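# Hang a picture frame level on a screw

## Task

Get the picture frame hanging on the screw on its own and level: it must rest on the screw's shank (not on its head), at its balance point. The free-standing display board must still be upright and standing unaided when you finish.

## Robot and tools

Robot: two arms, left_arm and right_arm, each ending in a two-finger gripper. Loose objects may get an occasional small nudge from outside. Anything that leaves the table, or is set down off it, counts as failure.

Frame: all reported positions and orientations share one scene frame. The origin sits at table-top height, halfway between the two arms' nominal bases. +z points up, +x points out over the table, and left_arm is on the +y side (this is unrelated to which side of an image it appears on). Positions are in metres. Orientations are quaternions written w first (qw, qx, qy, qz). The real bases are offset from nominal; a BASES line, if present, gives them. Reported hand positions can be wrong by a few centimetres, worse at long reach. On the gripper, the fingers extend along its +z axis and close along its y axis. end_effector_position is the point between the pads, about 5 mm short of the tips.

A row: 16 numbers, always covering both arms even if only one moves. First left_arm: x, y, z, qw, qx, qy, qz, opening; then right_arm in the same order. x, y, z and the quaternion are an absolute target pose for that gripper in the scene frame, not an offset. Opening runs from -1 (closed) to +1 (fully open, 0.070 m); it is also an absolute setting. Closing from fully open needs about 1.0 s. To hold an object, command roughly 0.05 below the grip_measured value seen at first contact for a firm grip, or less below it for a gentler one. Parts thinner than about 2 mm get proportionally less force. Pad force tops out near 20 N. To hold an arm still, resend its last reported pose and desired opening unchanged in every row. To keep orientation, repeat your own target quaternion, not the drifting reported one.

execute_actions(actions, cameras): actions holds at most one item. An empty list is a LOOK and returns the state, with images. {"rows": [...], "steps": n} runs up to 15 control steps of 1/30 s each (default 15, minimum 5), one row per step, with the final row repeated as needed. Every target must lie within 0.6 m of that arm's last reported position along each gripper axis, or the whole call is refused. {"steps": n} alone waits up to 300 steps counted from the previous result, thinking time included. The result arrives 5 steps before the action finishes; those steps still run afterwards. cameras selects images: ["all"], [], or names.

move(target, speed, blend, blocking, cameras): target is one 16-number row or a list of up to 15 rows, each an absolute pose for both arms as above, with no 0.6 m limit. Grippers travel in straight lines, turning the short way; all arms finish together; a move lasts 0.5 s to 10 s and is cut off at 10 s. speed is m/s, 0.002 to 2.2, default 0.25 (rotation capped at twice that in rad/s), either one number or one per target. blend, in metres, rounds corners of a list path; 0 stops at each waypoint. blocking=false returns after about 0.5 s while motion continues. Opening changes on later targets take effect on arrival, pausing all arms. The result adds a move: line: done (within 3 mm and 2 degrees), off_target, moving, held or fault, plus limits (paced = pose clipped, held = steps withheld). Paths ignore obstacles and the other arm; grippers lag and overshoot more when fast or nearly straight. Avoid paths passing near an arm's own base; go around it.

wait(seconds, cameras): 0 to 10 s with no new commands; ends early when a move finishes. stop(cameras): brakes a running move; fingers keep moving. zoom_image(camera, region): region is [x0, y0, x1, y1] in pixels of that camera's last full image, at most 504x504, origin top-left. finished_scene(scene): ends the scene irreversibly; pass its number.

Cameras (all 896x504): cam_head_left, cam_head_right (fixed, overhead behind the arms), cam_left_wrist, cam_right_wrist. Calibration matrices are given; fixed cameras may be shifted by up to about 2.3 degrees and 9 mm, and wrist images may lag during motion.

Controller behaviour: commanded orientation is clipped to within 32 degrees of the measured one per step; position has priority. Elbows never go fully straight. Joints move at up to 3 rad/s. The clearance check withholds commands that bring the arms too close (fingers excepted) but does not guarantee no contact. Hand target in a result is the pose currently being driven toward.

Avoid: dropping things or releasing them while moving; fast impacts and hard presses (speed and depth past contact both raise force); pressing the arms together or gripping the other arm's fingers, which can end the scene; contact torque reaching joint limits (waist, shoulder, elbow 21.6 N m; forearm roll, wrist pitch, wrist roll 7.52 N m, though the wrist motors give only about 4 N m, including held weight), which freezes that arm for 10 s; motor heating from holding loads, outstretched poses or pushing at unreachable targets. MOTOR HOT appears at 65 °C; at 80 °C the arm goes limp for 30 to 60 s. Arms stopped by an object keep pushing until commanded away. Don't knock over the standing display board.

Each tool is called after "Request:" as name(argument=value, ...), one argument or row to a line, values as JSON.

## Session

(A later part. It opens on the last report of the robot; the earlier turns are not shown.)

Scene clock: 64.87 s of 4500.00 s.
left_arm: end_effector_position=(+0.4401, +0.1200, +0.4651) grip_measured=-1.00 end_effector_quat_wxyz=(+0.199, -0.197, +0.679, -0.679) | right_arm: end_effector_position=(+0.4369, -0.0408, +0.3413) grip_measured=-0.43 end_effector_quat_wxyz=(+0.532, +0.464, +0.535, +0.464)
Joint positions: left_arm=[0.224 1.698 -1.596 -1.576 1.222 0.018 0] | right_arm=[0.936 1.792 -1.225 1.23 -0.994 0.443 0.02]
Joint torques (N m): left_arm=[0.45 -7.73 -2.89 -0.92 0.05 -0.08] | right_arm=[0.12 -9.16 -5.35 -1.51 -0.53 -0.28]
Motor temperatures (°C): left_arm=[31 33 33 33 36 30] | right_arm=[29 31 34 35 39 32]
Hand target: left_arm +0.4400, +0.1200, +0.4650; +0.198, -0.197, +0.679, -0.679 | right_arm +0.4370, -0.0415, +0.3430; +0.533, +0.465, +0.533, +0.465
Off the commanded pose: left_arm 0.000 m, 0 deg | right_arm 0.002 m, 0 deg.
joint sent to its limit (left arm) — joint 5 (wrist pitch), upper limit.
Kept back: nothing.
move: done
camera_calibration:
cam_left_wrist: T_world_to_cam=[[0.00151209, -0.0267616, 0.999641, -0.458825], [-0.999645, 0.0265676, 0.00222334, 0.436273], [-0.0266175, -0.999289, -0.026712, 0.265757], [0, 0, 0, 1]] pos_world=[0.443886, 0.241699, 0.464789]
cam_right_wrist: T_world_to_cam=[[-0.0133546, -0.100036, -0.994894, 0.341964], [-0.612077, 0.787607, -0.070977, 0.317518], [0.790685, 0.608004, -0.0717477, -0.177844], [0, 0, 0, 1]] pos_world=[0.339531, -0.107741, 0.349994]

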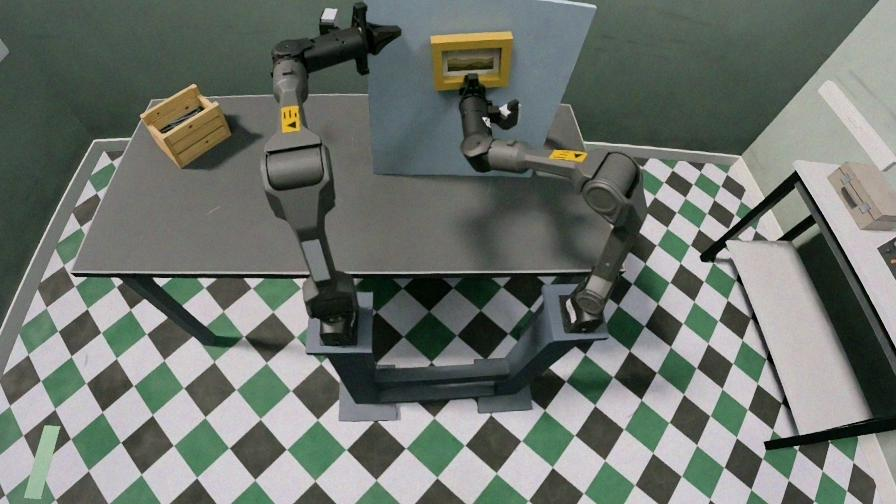

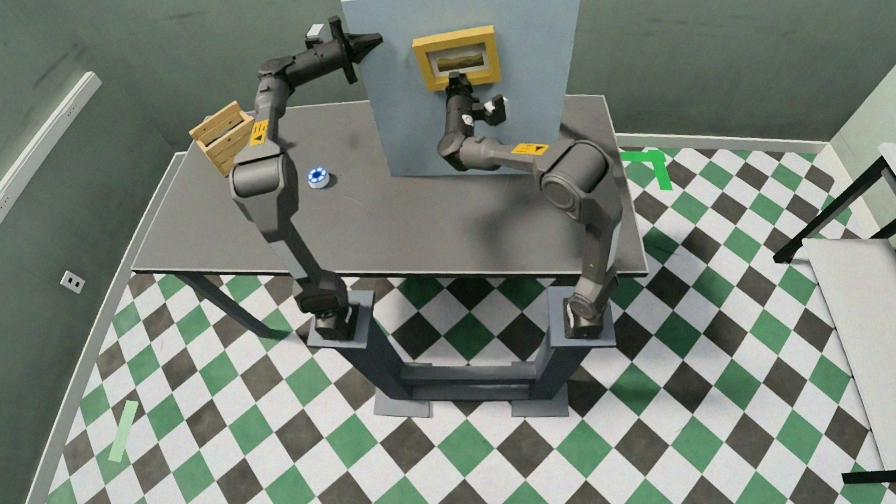

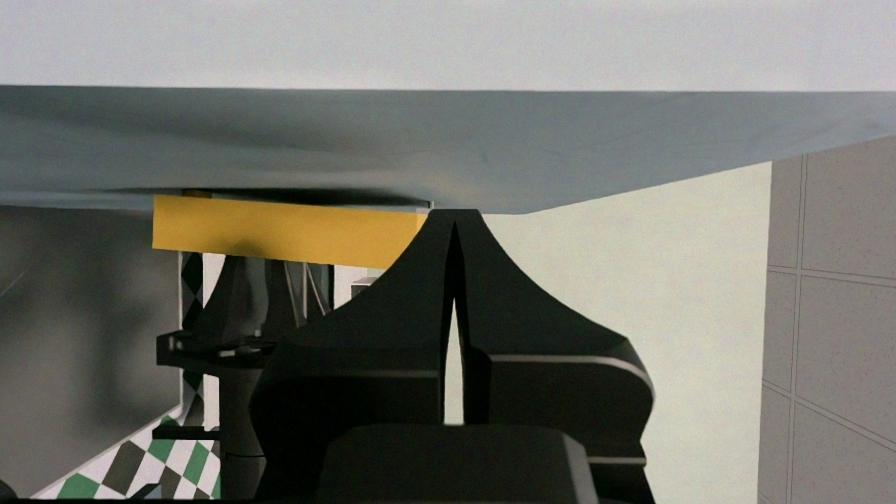

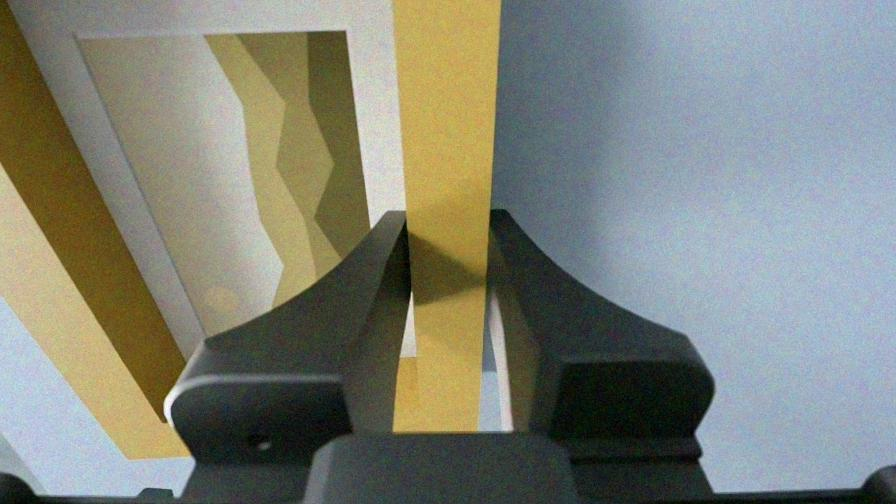

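Request:
move(
  target=[0.44,0.12,0.465,0.198,-0.197,0.679,-0.679,-1,0.437,-0.0415,0.3470,0.5329,0.4649,0.5329,0.4649,-0.7],
  speed=0.02,
  cameras=["cam_left_wrist","cam_right_wrist"],
)

Request:
zoom_image(
  camera="cam_left_wrist",
  region=[380, 170, 480, 226],
)

Scene clock: 66.10 s of 4500.00 s.
left_arm: end_effector_position=(+0.4401, +0.1200, +0.4651) grip_measured=-1.00 end_effector_quat_wxyz=(+0.199, -0.197, +0.679, -0.679) | right_arm: end_effector_position=(+0.4368, -0.0413, +0.3469) grip_measured=-0.43 end_effector_quat_wxyz=(+0.533, +0.465, +0.533, +0.465)
Joint positions: left_arm=[0.224 1.698 -1.596 -1.576 1.222 0.018 0] | right_arm=[0.936 1.785 -1.235 1.238 -0.992 0.427 0.02]
Joint torques (N m): left_arm=[0.4 -7.91 -2.86 -0.91 0.04 -0.08] | right_arm=[-1.43 -9.01 -5.29 -1.36 -0.53 -0.14]
Motor temperatures (°C): left_arm=[31 33 33 33 36 30] | right_arm=[29 31 34 35 39 32]
Hand target: left_arm +0.4400, +0.1200, +0.4650; +0.198, -0.197, +0.679, -0.679 | right_arm +0.4370, -0.0415, +0.3470; +0.533, +0.465, +0.533, +0.465
Off the commanded pose: left_arm 0.000 m, 0 deg | right_arm 0.000 m, 0 deg.
joint sent to its limit (left arm) — joint 5 (wrist pitch), upper limit.
Kept back: nothing.
move: done
camera_calibration:
cam_left_wrist: T_world_to_cam=[[0.00151209, -0.0267616, 0.999641, -0.458825], [-0.999645, 0.0265676, 0.00222334, 0.436273], [-0.0266175, -0.999289, -0.026712, 0.265757], [0, 0, 0, 1]] pos_world=[0.443886, 0.241699, 0.464789]
cam_right_wrist: T_world_to_cam=[[-0.00968956, -0.0973002, -0.995208, 0.346073], [-0.610545, 0.788777, -0.0711733, 0.317687], [0.791922, 0.60693, -0.0670491, -0.179211], [0, 0, 0, 1]] pos_world=[0.339237, -0.108143, 0.355009]
Images, in order (width x height): cam_left_wrist 896x504, cam_right_wrist 896x504.

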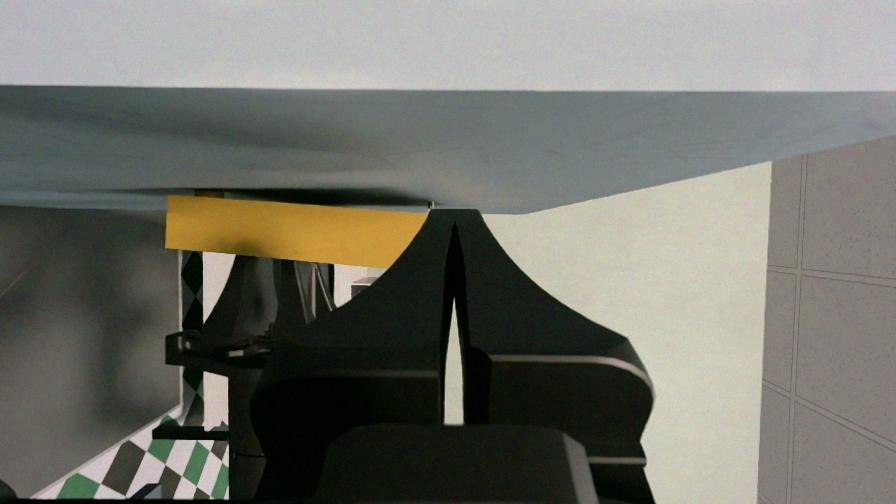

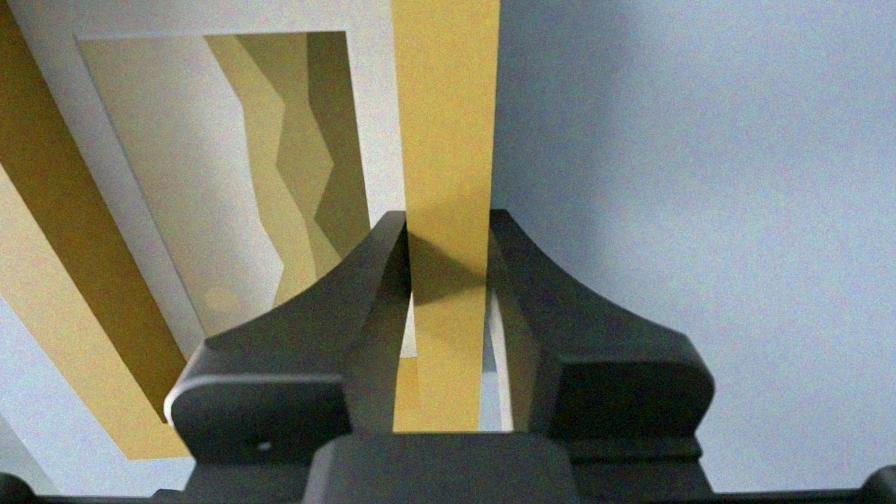

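Scaled by 5.040 from the camera's 896x504 image, which has a finer 1280x720 frame.

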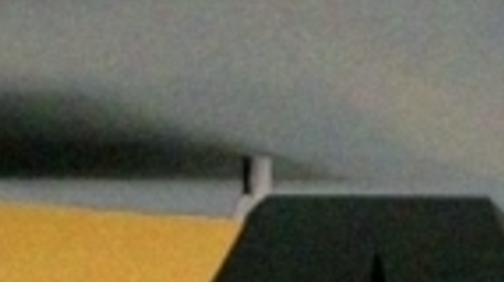

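Request:
move(
  target=[0.44,0.12,0.465,0.198,-0.197,0.679,-0.679,-1,0.437,-0.0336,0.3465,0.5,0.5,0.5,0.5,-0.7],
  speed=0.03,
  cameras=["cam_left_wrist","cam_right_wrist","cam_head_left","cam_head_right"],
)

Request:
zoom_image(
  camera="cam_left_wrist",
  region=[380, 170, 480, 226],
)

Request:
zoom_image(
  camera="cam_head_left",
  region=[400, 15, 540, 110],
)

Request:
zoom_image(
  camera="cam_head_right",
  region=[390, 10, 530, 105],
)

Scene clock: 69.37 s of 4500.00 s.
left_arm: end_effector_position=(+0.4401, +0.1200, +0.4651) grip_measured=-1.00 end_effector_quat_wxyz=(+0.199, -0.197, +0.679, -0.679) | right_arm: end_effector_position=(+0.4371, -0.0339, +0.3469) grip_measured=-0.43 end_effector_quat_wxyz=(+0.500, +0.500, +0.500, +0.500)
Joint positions: left_arm=[0.224 1.698 -1.596 -1.576 1.222 0.018 0] | right_arm=[0.95 1.806 -1.264 1.251 -1.001 0.55 0.02]
Joint torques (N m): left_arm=[0.38 -7.79 -3.13 -0.87 -0.01 -0.13] | right_arm=[-0.73 -7.16 -5.04 -1.02 -0.72 0.05]
Motor temperatures (°C): left_arm=[31 33 33 33 36 30] | right_arm=[29 31 34 35 39 32]
Hand target: left_arm +0.4400, +0.1200, +0.4650; +0.198, -0.197, +0.679, -0.679 | right_arm +0.4370, -0.0336, +0.3465; +0.500, +0.500, +0.500, +0.500
Off the commanded pose: left_arm 0.000 m, 0 deg | right_arm 0.001 m, 0 deg.
joint sent to its limit (left arm) — joint 5 (wrist pitch), upper limit.
Kept back: nothing.
move: done
camera_calibration:
cam_left_wrist: T_world_to_cam=[[0.00151209, -0.0267616, 0.999641, -0.458825], [-0.999645, 0.0265676, 0.00222334, 0.436273], [-0.0266175, -0.999289, -0.026712, 0.265757], [0, 0, 0, 1]] pos_world=[0.443886, 0.241699, 0.464789]
cam_right_wrist: T_world_to_cam=[[-0.00918377, 0.0393071, -0.999185, 0.352673], [-0.610069, 0.791496, 0.0367441, 0.274394], [0.792295, 0.609909, 0.0167111, -0.213053], [0, 0, 0, 1]] pos_world=[0.339439, -0.101101, 0.345863]

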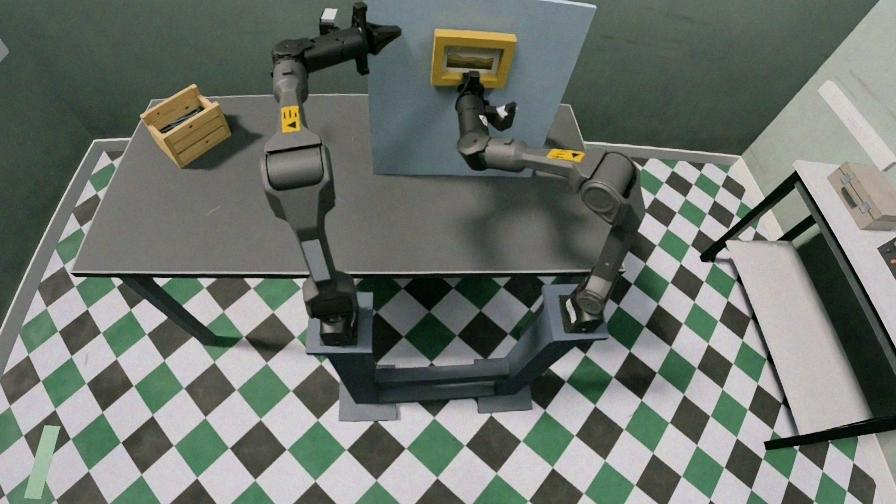

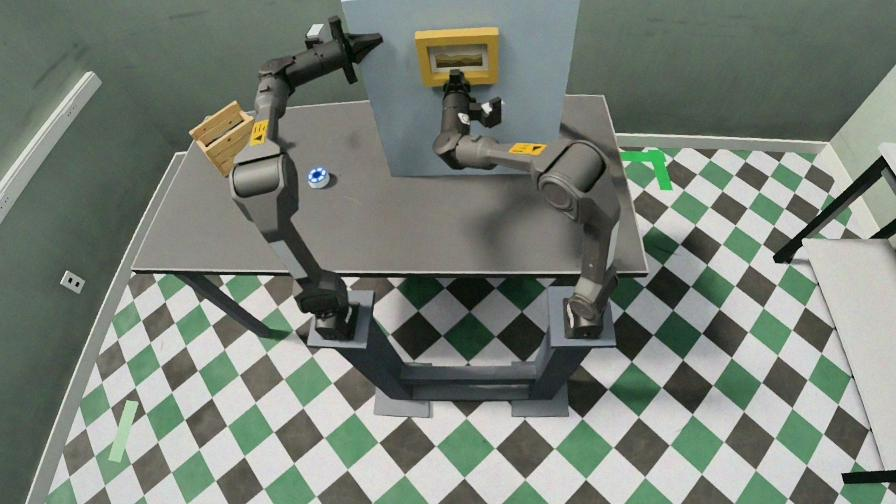

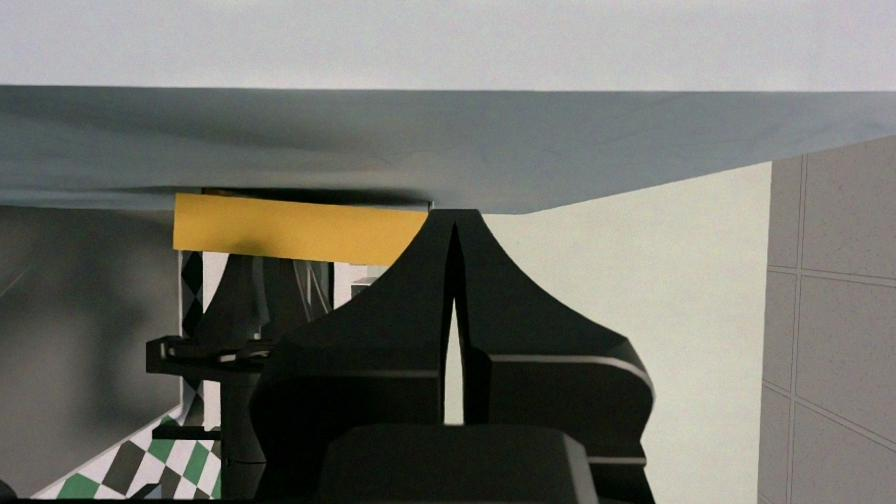

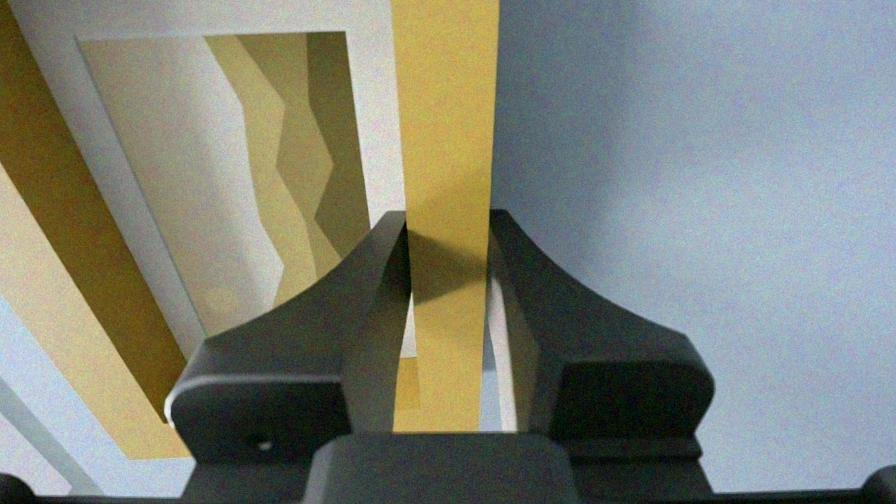

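Scaled by 5.040 from the camera's 896x504 image, which has a finer 1280x720 frame.

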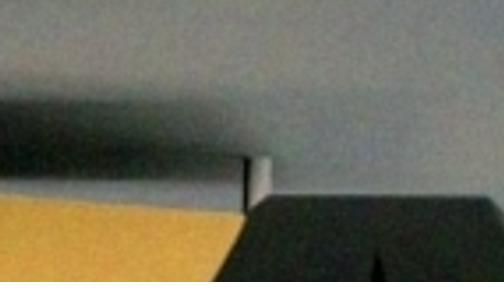

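Scaled by 3.600 from the camera's 896x504 image, which has a finer 1280x720 frame.

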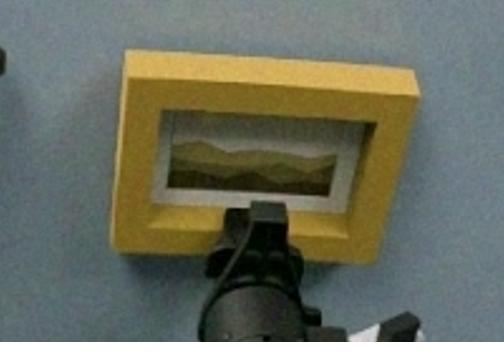

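Scaled by 3.600 from the camera's 896x504 image, which has a finer 1280x720 frame.

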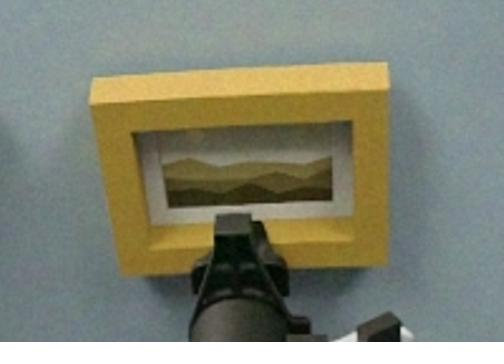

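Request:
move(
  target=[0.44,0.12,0.465,0.198,-0.197,0.679,-0.679,-1,0.437,-0.0336,0.3410,0.5,0.5,0.5,0.5,-0.7],
  speed=0.02,
  cameras=["cam_left_wrist"],
)

Request:
zoom_image(
  camera="cam_left_wrist",
  region=[380, 170, 480, 226],
)

Scene clock: 70.60 s of 4500.00 s.
left_arm: end_effector_position=(+0.4401, +0.1200, +0.4651) grip_measured=-1.00 end_effector_quat_wxyz=(+0.199, -0.197, +0.679, -0.679) | right_arm: end_effector_position=(+0.4371, -0.0341, +0.3422) grip_measured=-0.43 end_effector_quat_wxyz=(+0.501, +0.500, +0.498, +0.501)
Joint positions: left_arm=[0.224 1.698 -1.596 -1.576 1.222 0.018 0] | right_arm=[0.95 1.813 -1.252 1.239 -1.009 0.573 0.02]
Joint torques (N m): left_arm=[0.18 -7.73 -3.03 -0.85 -0.03 -0.15] | right_arm=[-0.49 -5.27 -2.93 -0.8 -0.06 -0.18]
Motor temperatures (°C): left_arm=[31 33 33 33 36 30] | right_arm=[29 31 34 35 39 32]
Hand target: left_arm +0.4400, +0.1200, +0.4650; +0.198, -0.197, +0.679, -0.679 | right_arm +0.4370, -0.0336, +0.3410; +0.500, +0.500, +0.500, +0.500
Off the commanded pose: left_arm 0.000 m, 0 deg | right_arm 0.001 m, 0 deg.
joint sent to its limit (left arm) — joint 5 (wrist pitch), upper limit.
Kept back: nothing.
move: done
camera_calibration:
cam_left_wrist: T_world_to_cam=[[0.00151209, -0.0267616, 0.999641, -0.458825], [-0.999645, 0.0265676, 0.00222334, 0.436273], [-0.0266175, -0.999289, -0.026712, 0.265757], [0, 0, 0, 1]] pos_world=[0.443886, 0.241699, 0.464789]
Images, in order (width x height): cam_left_wrist 896x504.

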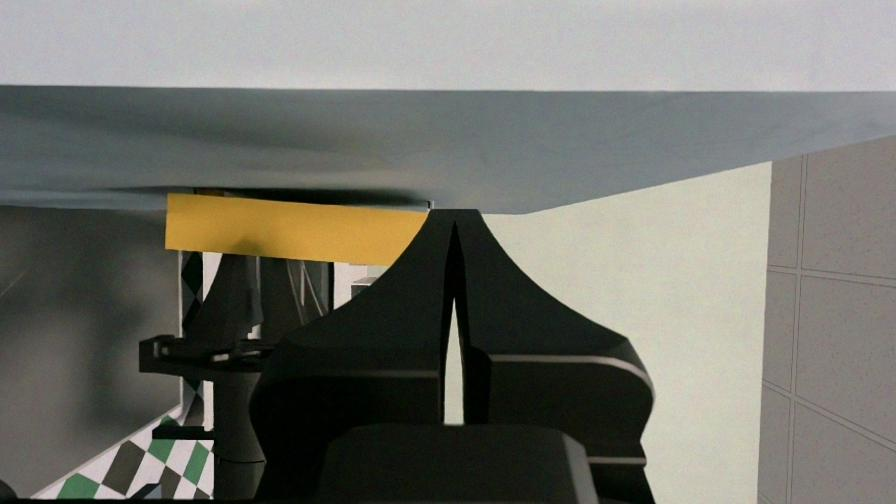

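Scaled by 5.040 from the camera's 896x504 image, which has a finer 1280x720 frame.

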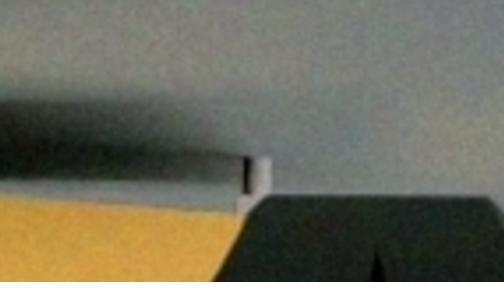

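Request:
move(
  target=[0.44,0.12,0.465,0.198,-0.197,0.679,-0.679,-1,0.437,-0.0338,0.3418,0.5,0.5,0.5,0.5,-0.38],
  speed=0.02,
  cameras=["cam_left_wrist","cam_right_wrist","cam_head_left","cam_head_right"],
)

Request:
zoom_image(
  camera="cam_left_wrist",
  region=[380, 170, 480, 226],
)

Request:
zoom_image(
  camera="cam_head_left",
  region=[400, 15, 540, 110],
)

Request:
zoom_image(
  camera="cam_head_right",
  region=[390, 10, 530, 105],
)

Scene clock: 71.77 s of 4500.00 s.
left_arm: end_effector_position=(+0.4401, +0.1200, +0.4651) grip_measured=-1.00 end_effector_quat_wxyz=(+0.199, -0.197, +0.679, -0.679) | right_arm: end_effector_position=(+0.4371, -0.0338, +0.3402) grip_measured=-0.38 end_effector_quat_wxyz=(+0.500, +0.500, +0.501, +0.499)
Joint positions: left_arm=[0.224 1.698 -1.596 -1.576 1.222 0.018 0] | right_arm=[0.95 1.814 -1.25 1.242 -1.006 0.57 0.022]
Joint torques (N m): left_arm=[0.11 -7.62 -3.08 -0.84 -0.01 -0.12] | right_arm=[0.14 -8.16 -4.4 -0.81 -0.28 -0.2]
Motor temperatures (°C): left_arm=[31 33 33 33 36 30] | right_arm=[29 31 34 35 39 32]
Hand target: left_arm +0.4400, +0.1200, +0.4650; +0.198, -0.197, +0.679, -0.679 | right_arm +0.4370, -0.0338, +0.3418; +0.500, +0.500, +0.500, +0.500
Off the commanded pose: left_arm 0.000 m, 0 deg | right_arm 0.002 m, 0 deg.
joint sent to its limit (left arm) — joint 5 (wrist pitch), upper limit.
Kept back: nothing.
move: done
camera_calibration:
cam_left_wrist: T_world_to_cam=[[0.00151209, -0.0267616, 0.999641, -0.458825], [-0.999645, 0.0265676, 0.00222334, 0.436273], [-0.0266175, -0.999289, -0.026712, 0.265757], [0, 0, 0, 1]] pos_world=[0.443886, 0.241699, 0.464789]
cam_right_wrist: T_world_to_cam=[[-0.0128412, 0.0372107, -0.999225, 0.347509], [-0.609934, 0.791573, 0.0373162, 0.274451], [0.792348, 0.609941, 0.0125314, -0.211623], [0, 0, 0, 1]] pos_world=[0.339538, -0.101101, 0.33965]

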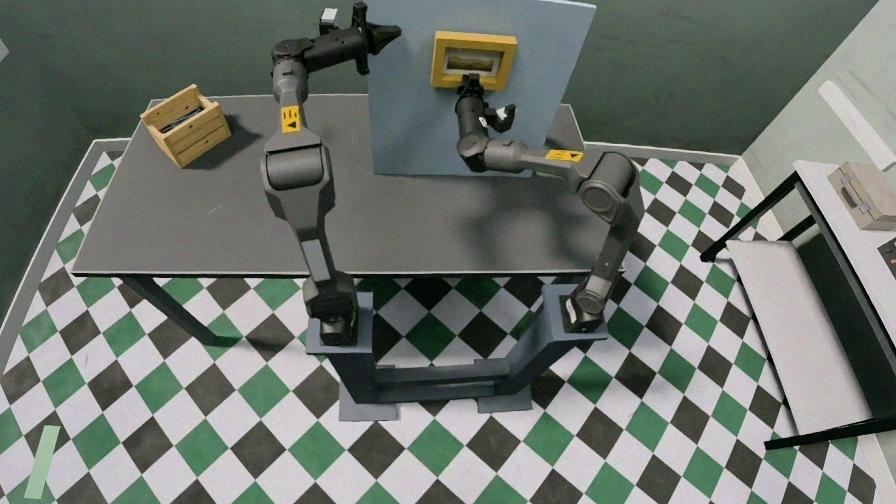

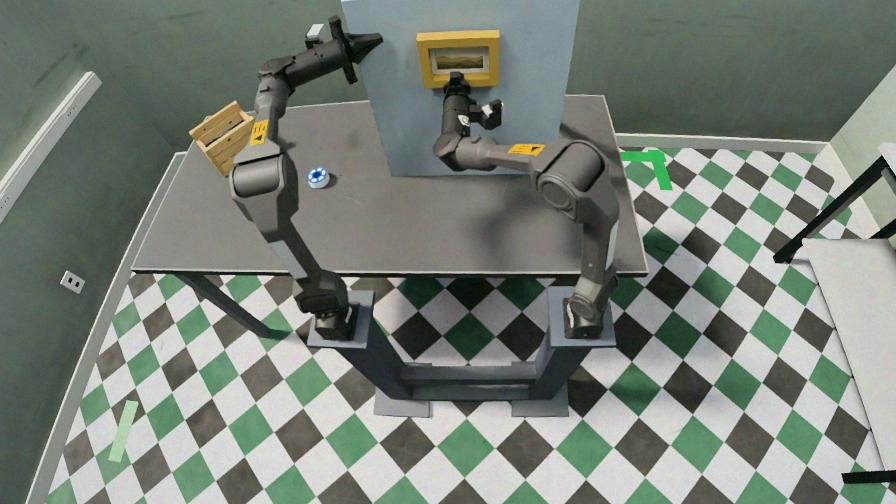

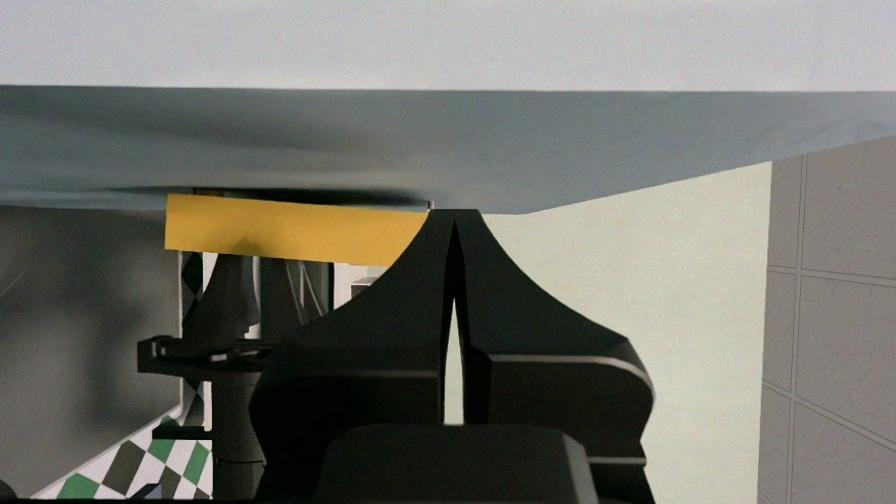

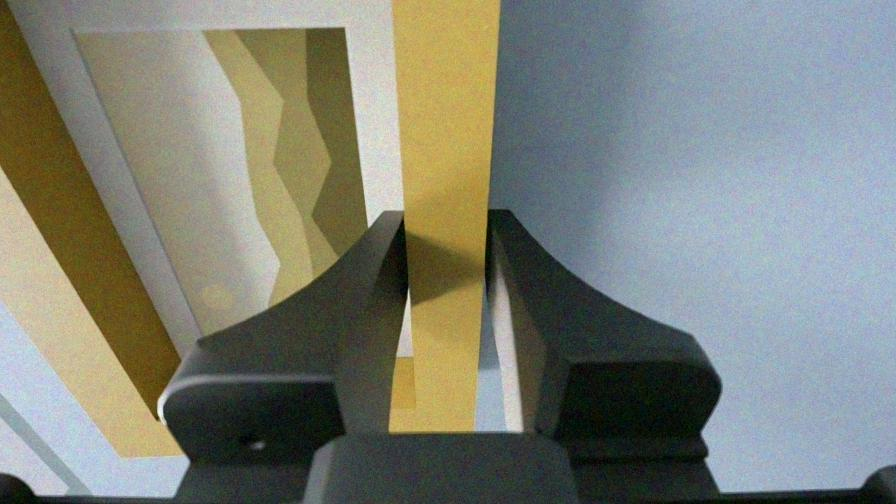

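Scaled by 5.040 from the camera's 896x504 image, which has a finer 1280x720 frame.

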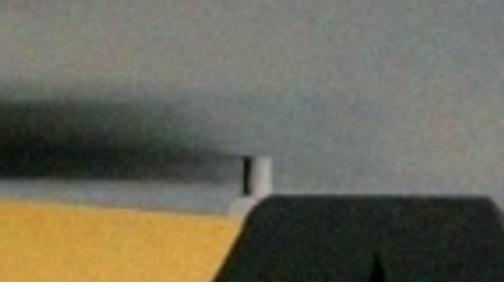

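Scaled by 3.600 from the camera's 896x504 image, which has a finer 1280x720 frame.

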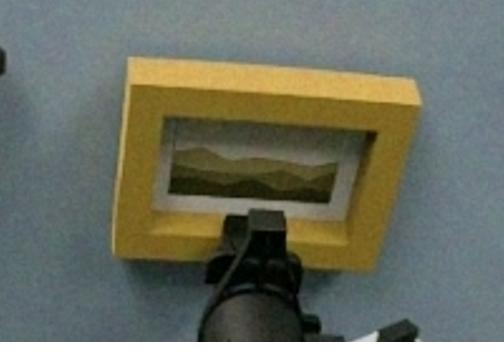

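Scaled by 3.600 from the camera's 896x504 image, which has a finer 1280x720 frame.

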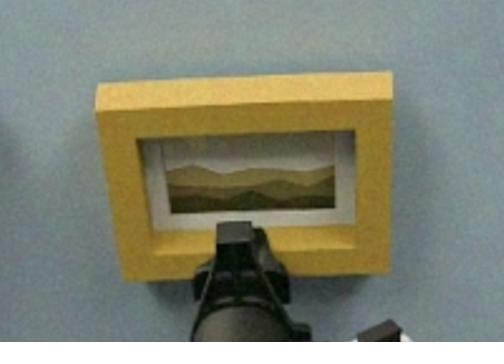

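Request:
move(
  target=[0.44,0.12,0.465,0.198,-0.197,0.679,-0.679,-1,0.437,-0.0338,0.3410,0.5,0.5,0.5,0.5,0.1],
  speed=0.02,
  cameras=["cam_left_wrist","cam_right_wrist","cam_head_left","cam_head_right"],
)

Request:
zoom_image(
  camera="cam_head_right",
  region=[390, 10, 530, 105],
)

Scene clock: 72.70 s of 4500.00 s.
left_arm: end_effector_position=(+0.4401, +0.1200, +0.4651) grip_measured=-1.00 end_effector_quat_wxyz=(+0.199, -0.197, +0.679, -0.679) | right_arm: end_effector_position=(+0.4371, -0.0339, +0.3414) grip_measured=+0.10 end_effector_quat_wxyz=(+0.500, +0.500, +0.500, +0.500)
Joint positions: left_arm=[0.224 1.698 -1.596 -1.576 1.222 0.018 0] | right_arm=[0.95 1.813 -1.251 1.24 -1.007 0.572 0.039]
Joint torques (N m): left_arm=[0.27 -7.78 -3.12 -0.82 -0.02 -0.11] | right_arm=[0.21 -6.6 -3.36 -1.03 -0.57 0.18]
Motor temperatures (°C): left_arm=[31 33 33 33 36 30] | right_arm=[29 31 34 35 39 32]
Hand target: left_arm +0.4400, +0.1200, +0.4650; +0.198, -0.197, +0.679, -0.679 | right_arm +0.4370, -0.0338, +0.3410; +0.500, +0.500, +0.500, +0.500
Off the commanded pose: left_arm 0.000 m, 0 deg | right_arm 0.000 m, 0 deg.
joint sent to its limit (left arm) — joint 5 (wrist pitch), upper limit.
Kept back: nothing.
move: done
camera_calibration:
cam_left_wrist: T_world_to_cam=[[0.00151209, -0.0267616, 0.999641, -0.458825], [-0.999645, 0.0265676, 0.00222334, 0.436273], [-0.0266175, -0.999289, -0.026712, 0.265757], [0, 0, 0, 1]] pos_world=[0.443886, 0.241699, 0.464789]
cam_right_wrist: T_world_to_cam=[[-0.00985626, 0.0395659, -0.999168, 0.347425], [-0.610046, 0.791485, 0.0373596, 0.274377], [0.792304, 0.609907, 0.0163359, -0.212837], [0, 0, 0, 1]] pos_world=[0.339439, -0.101101, 0.340363]

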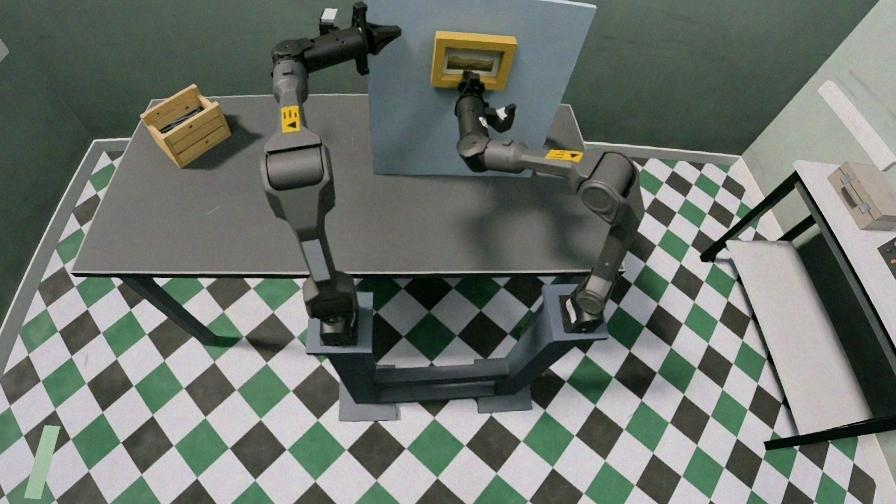

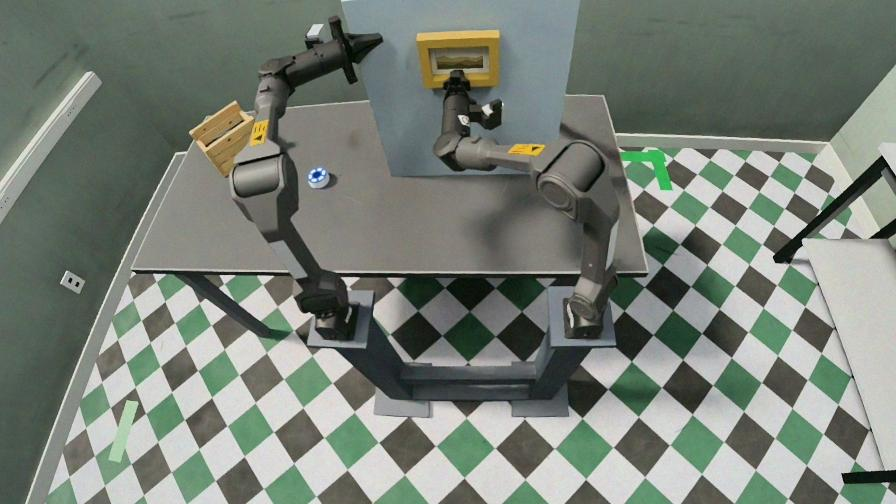

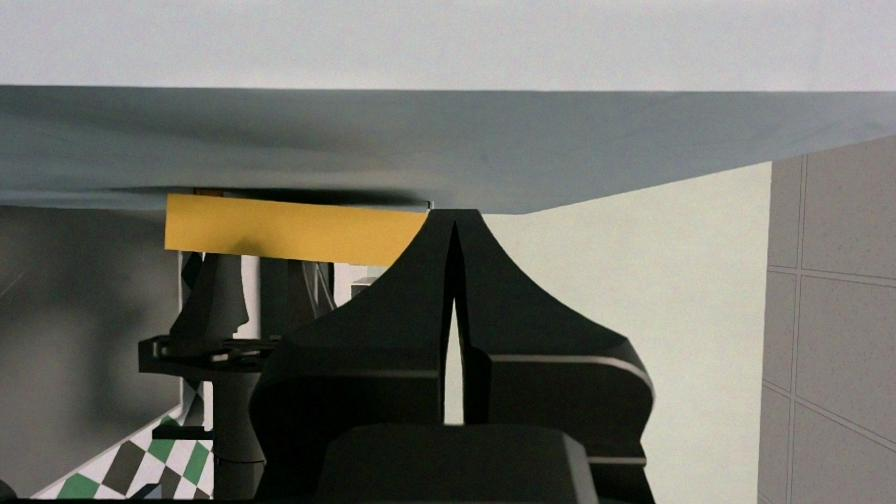

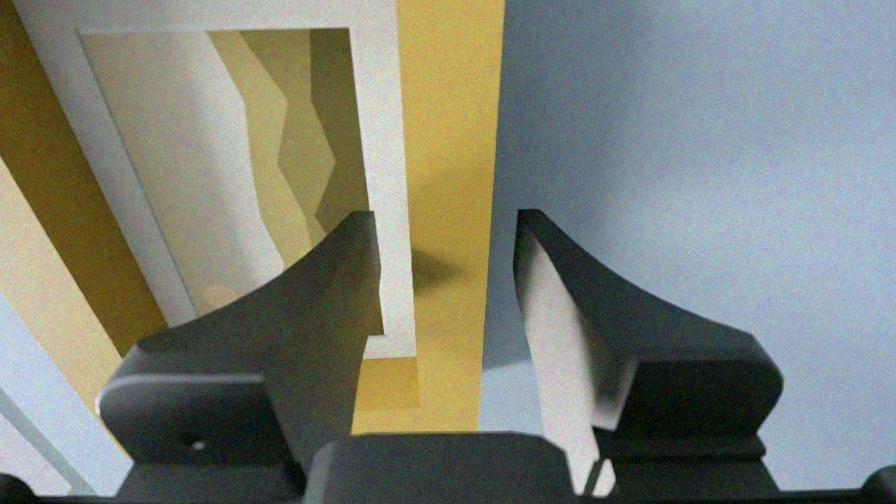

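Scaled by 3.600 from the camera's 896x504 image, which has a finer 1280x720 frame.

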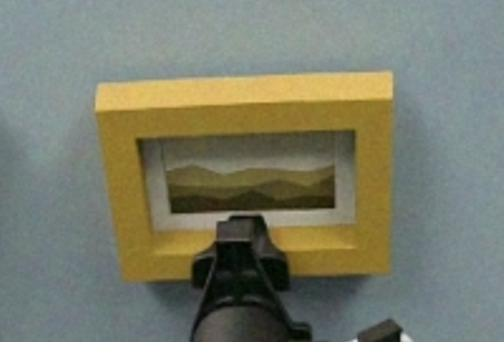

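Request:
move(
  target=[
    [0.44,0.12,0.465,0.198,-0.197,0.679,-0.679,-1,0.36,-0.0338,0.3410,0.5,0.5,0.5,0.5,0.1],
    [0.44,0.12,0.465,0.198,-0.197,0.679,-0.679,-1,0.28,-0.24,0.36,0.707,0,0.707,0,-1],
    [0.44,0.12,0.465,0.198,-0.197,0.679,-0.679,-1,0.27,-0.08,0.41,0.741,-0.072,0.665,0.060,-1],
  ],
  speed=[0.05,0.3,0.25],
)

Request:
zoom_image(
  camera="cam_right_wrist",
  region=[240, 0, 600, 270],
)

Request:
zoom_image(
  camera="cam_left_wrist",
  region=[380, 170, 480, 226],
)

Scene clock: 79.43 s of 4500.00 s.
left_arm: end_effector_position=(+0.4401, +0.1200, +0.4651) grip_measured=-1.00 end_effector_quat_wxyz=(+0.199, -0.197, +0.679, -0.679) | right_arm: end_effector_position=(+0.2699, -0.0794, +0.4102) grip_measured=-1.00 end_effector_quat_wxyz=(+0.741, -0.073, +0.665, +0.060)
Joint positions: left_arm=[0.224 1.698 -1.596 -1.576 1.222 0.018 0] | right_arm=[1.372 1.238 -0.805 1.319 -1.224 -1.186 0]
Joint torques (N m): left_arm=[0.19 -7.69 -3.38 -0.77 -0.07 -0.09] | right_arm=[-0.44 -3.8 -3.43 -0.96 -0.36 0.17]
Motor temperatures (°C): left_arm=[31 33 33 33 36 30] | right_arm=[29 31 34 35 39 32]
Hand target: left_arm +0.4400, +0.1200, +0.4650; +0.198, -0.197, +0.679, -0.679 | right_arm +0.2700, -0.0800, +0.4100; +0.741, -0.072, +0.665, +0.060
Off the commanded pose: left_arm 0.000 m, 0 deg | right_arm 0.001 m, 0 deg.
joint sent to its limit (left arm) — joint 5 (wrist pitch), upper limit.
joint sent to its limit (right arm) — joint 5 (wrist pitch), lower limit.
Kept back: nothing.
move: done
camera_calibration:
cam_left_wrist: T_world_to_cam=[[0.00151209, -0.0267616, 0.999641, -0.458825], [-0.999645, 0.0265676, 0.00222334, 0.436273], [-0.0266175, -0.999289, -0.026712, 0.265757], [0, 0, 0, 1]] pos_world=[0.443886, 0.241699, 0.464789]
cam_right_wrist: T_world_to_cam=[[0.180991, -0.983415, -0.0117266, -0.121466], [-0.516439, -0.0848866, -0.852106, 0.475903], [0.836978, 0.16028, -0.523237, 0.119907], [0, 0, 0, 1]] pos_world=[0.167399, -0.0982723, 0.466835]

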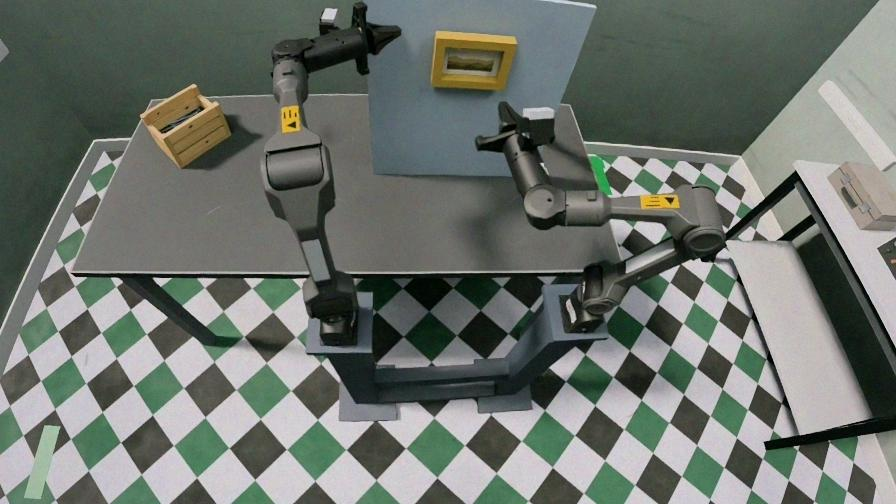

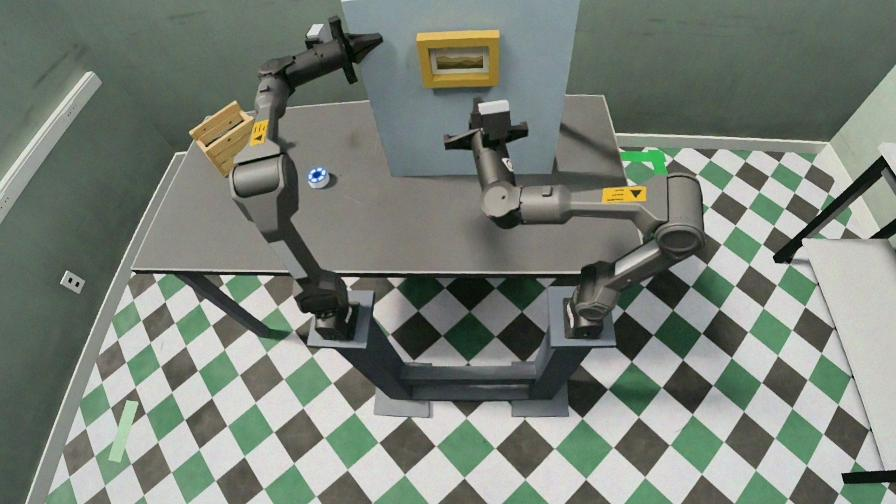

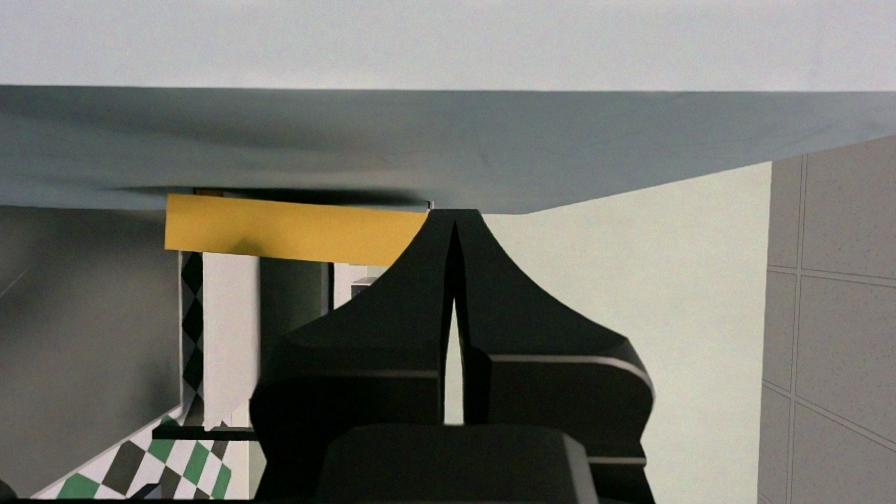

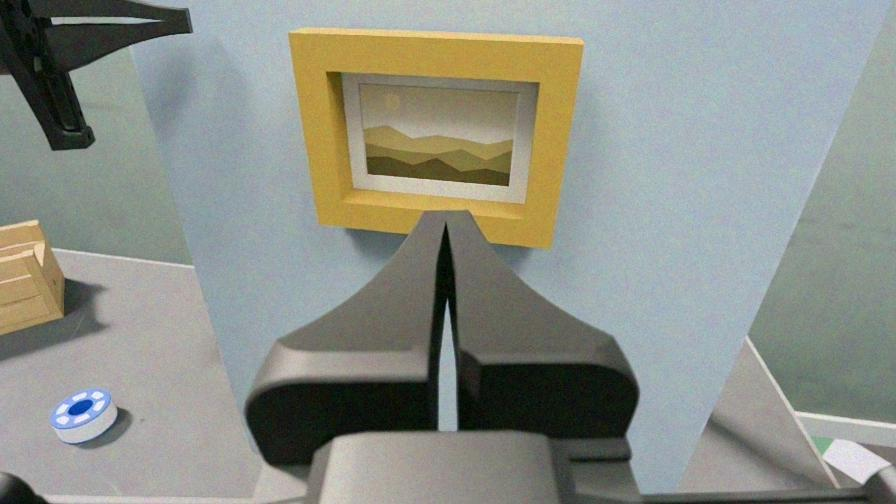

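Scaled by 1.400 from the camera's 896x504 image, which has a finer 1280x720 frame.

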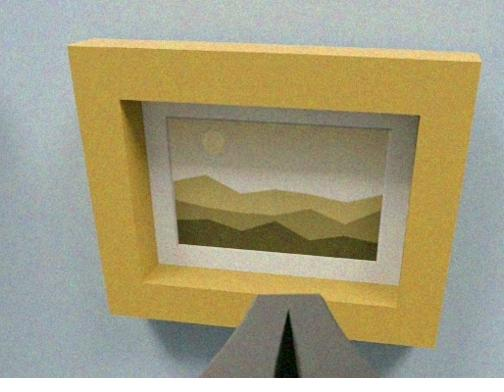

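Scaled by 5.040 from the camera's 896x504 image, which has a finer 1280x720 frame.

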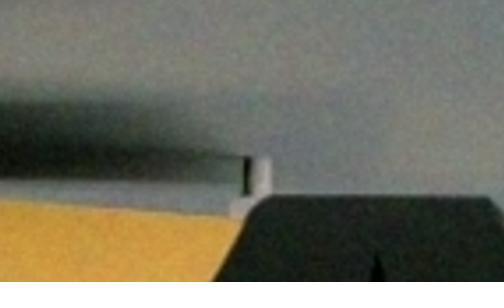

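Request:
zoom_image(
  camera="cam_right_wrist",
  region=[100, 0, 350, 500],
)

Request:
zoom_image(
  camera="cam_right_wrist",
  region=[646, 0, 896, 500],
)

Scaled by 1.008 from the camera's 896x504 image, which has a finer 1280x720 frame.

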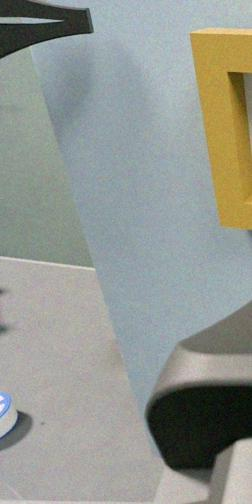

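Scaled by 1.008 from the camera's 896x504 image, which has a finer 1280x720 frame.

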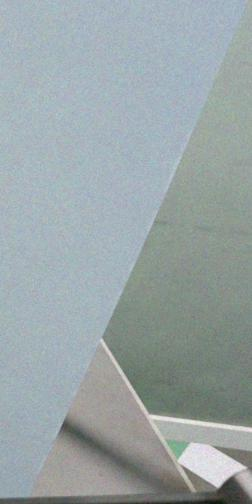

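Request:
move(
  target=[
    [0.44,0.12,0.505,0.198,-0.197,0.679,-0.679,-1,0.27,-0.08,0.41,0.741,-0.073,0.665,0.060,-1],
    [0.44,0.035,0.505,0.198,-0.197,0.679,-0.679,-1,0.27,-0.08,0.41,0.741,-0.073,0.665,0.060,-1],
    [0.44,0.035,0.475,0.198,-0.197,0.679,-0.679,-1,0.27,-0.08,0.41,0.741,-0.073,0.665,0.060,-1],
  ],
  speed=[0.15,0.12,0.06],
  cameras=["cam_right_wrist","cam_left_wrist"],
)

Scene clock: 83.50 s of 4500.00 s.
left_arm: end_effector_position=(+0.4395, +0.0329, +0.4732) grip_measured=-1.00 end_effector_quat_wxyz=(+0.195, -0.196, +0.680, -0.679) | right_arm: end_effector_position=(+0.2700, -0.0799, +0.4102) grip_measured=-1.00 end_effector_quat_wxyz=(+0.741, -0.073, +0.665, +0.060)
Joint positions: left_arm=[-0.043 1.676 -1.603 -1.559 0.962 -0.019 0] | right_arm=[1.371 1.237 -0.804 1.319 -1.224 -1.186 0]
Joint torques (N m): left_arm=[0.6 -7.84 -3.72 -0.66 -0.31 -0.17] | right_arm=[-0.46 -3.74 -3.42 -1.15 -0.23 -0.08]
Motor temperatures (°C): left_arm=[31 33 33 33 36 30] | right_arm=[29 31 34 35 39 32]
Hand target: left_arm +0.4400, +0.0350, +0.4750; +0.198, -0.197, +0.679, -0.679 | right_arm +0.2700, -0.0800, +0.4100; +0.741, -0.073, +0.665, +0.060
Off the commanded pose: left_arm 0.003 m, 0 deg | right_arm 0.000 m, 0 deg.
Kept back: nothing.
move: done
camera_calibration:
cam_left_wrist: T_world_to_cam=[[0.00541582, -0.0265677, 0.999632, -0.471016], [-0.999388, 0.0344153, 0.00632917, 0.435695], [-0.0345708, -0.999054, -0.0263651, 0.182284], [0, 0, 0, 1]] pos_world=[0.44428, 0.154603, 0.472891]
cam_right_wrist: T_world_to_cam=[[0.180173, -0.983565, -0.0117323, -0.121773], [-0.51648, -0.084446, -0.852125, 0.475946], [0.83713, 0.159589, -0.523207, 0.119644], [0, 0, 0, 1]] pos_world=[0.1676, -0.0986742, 0.466735]
Images, in order (width x height): cam_left_wrist 896x504, cam_right_wrist 896x504.

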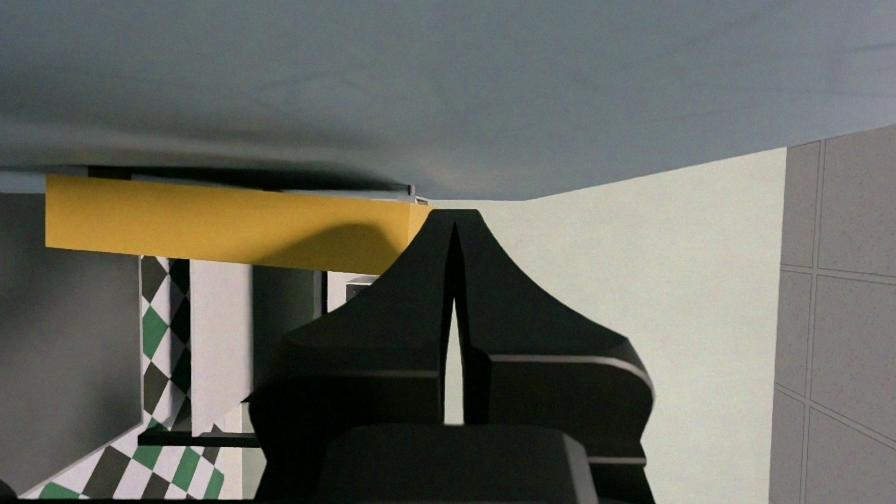

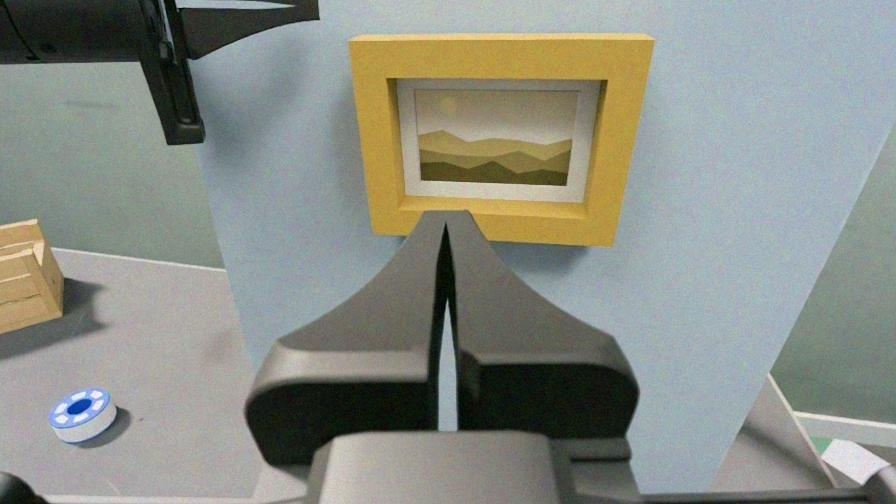

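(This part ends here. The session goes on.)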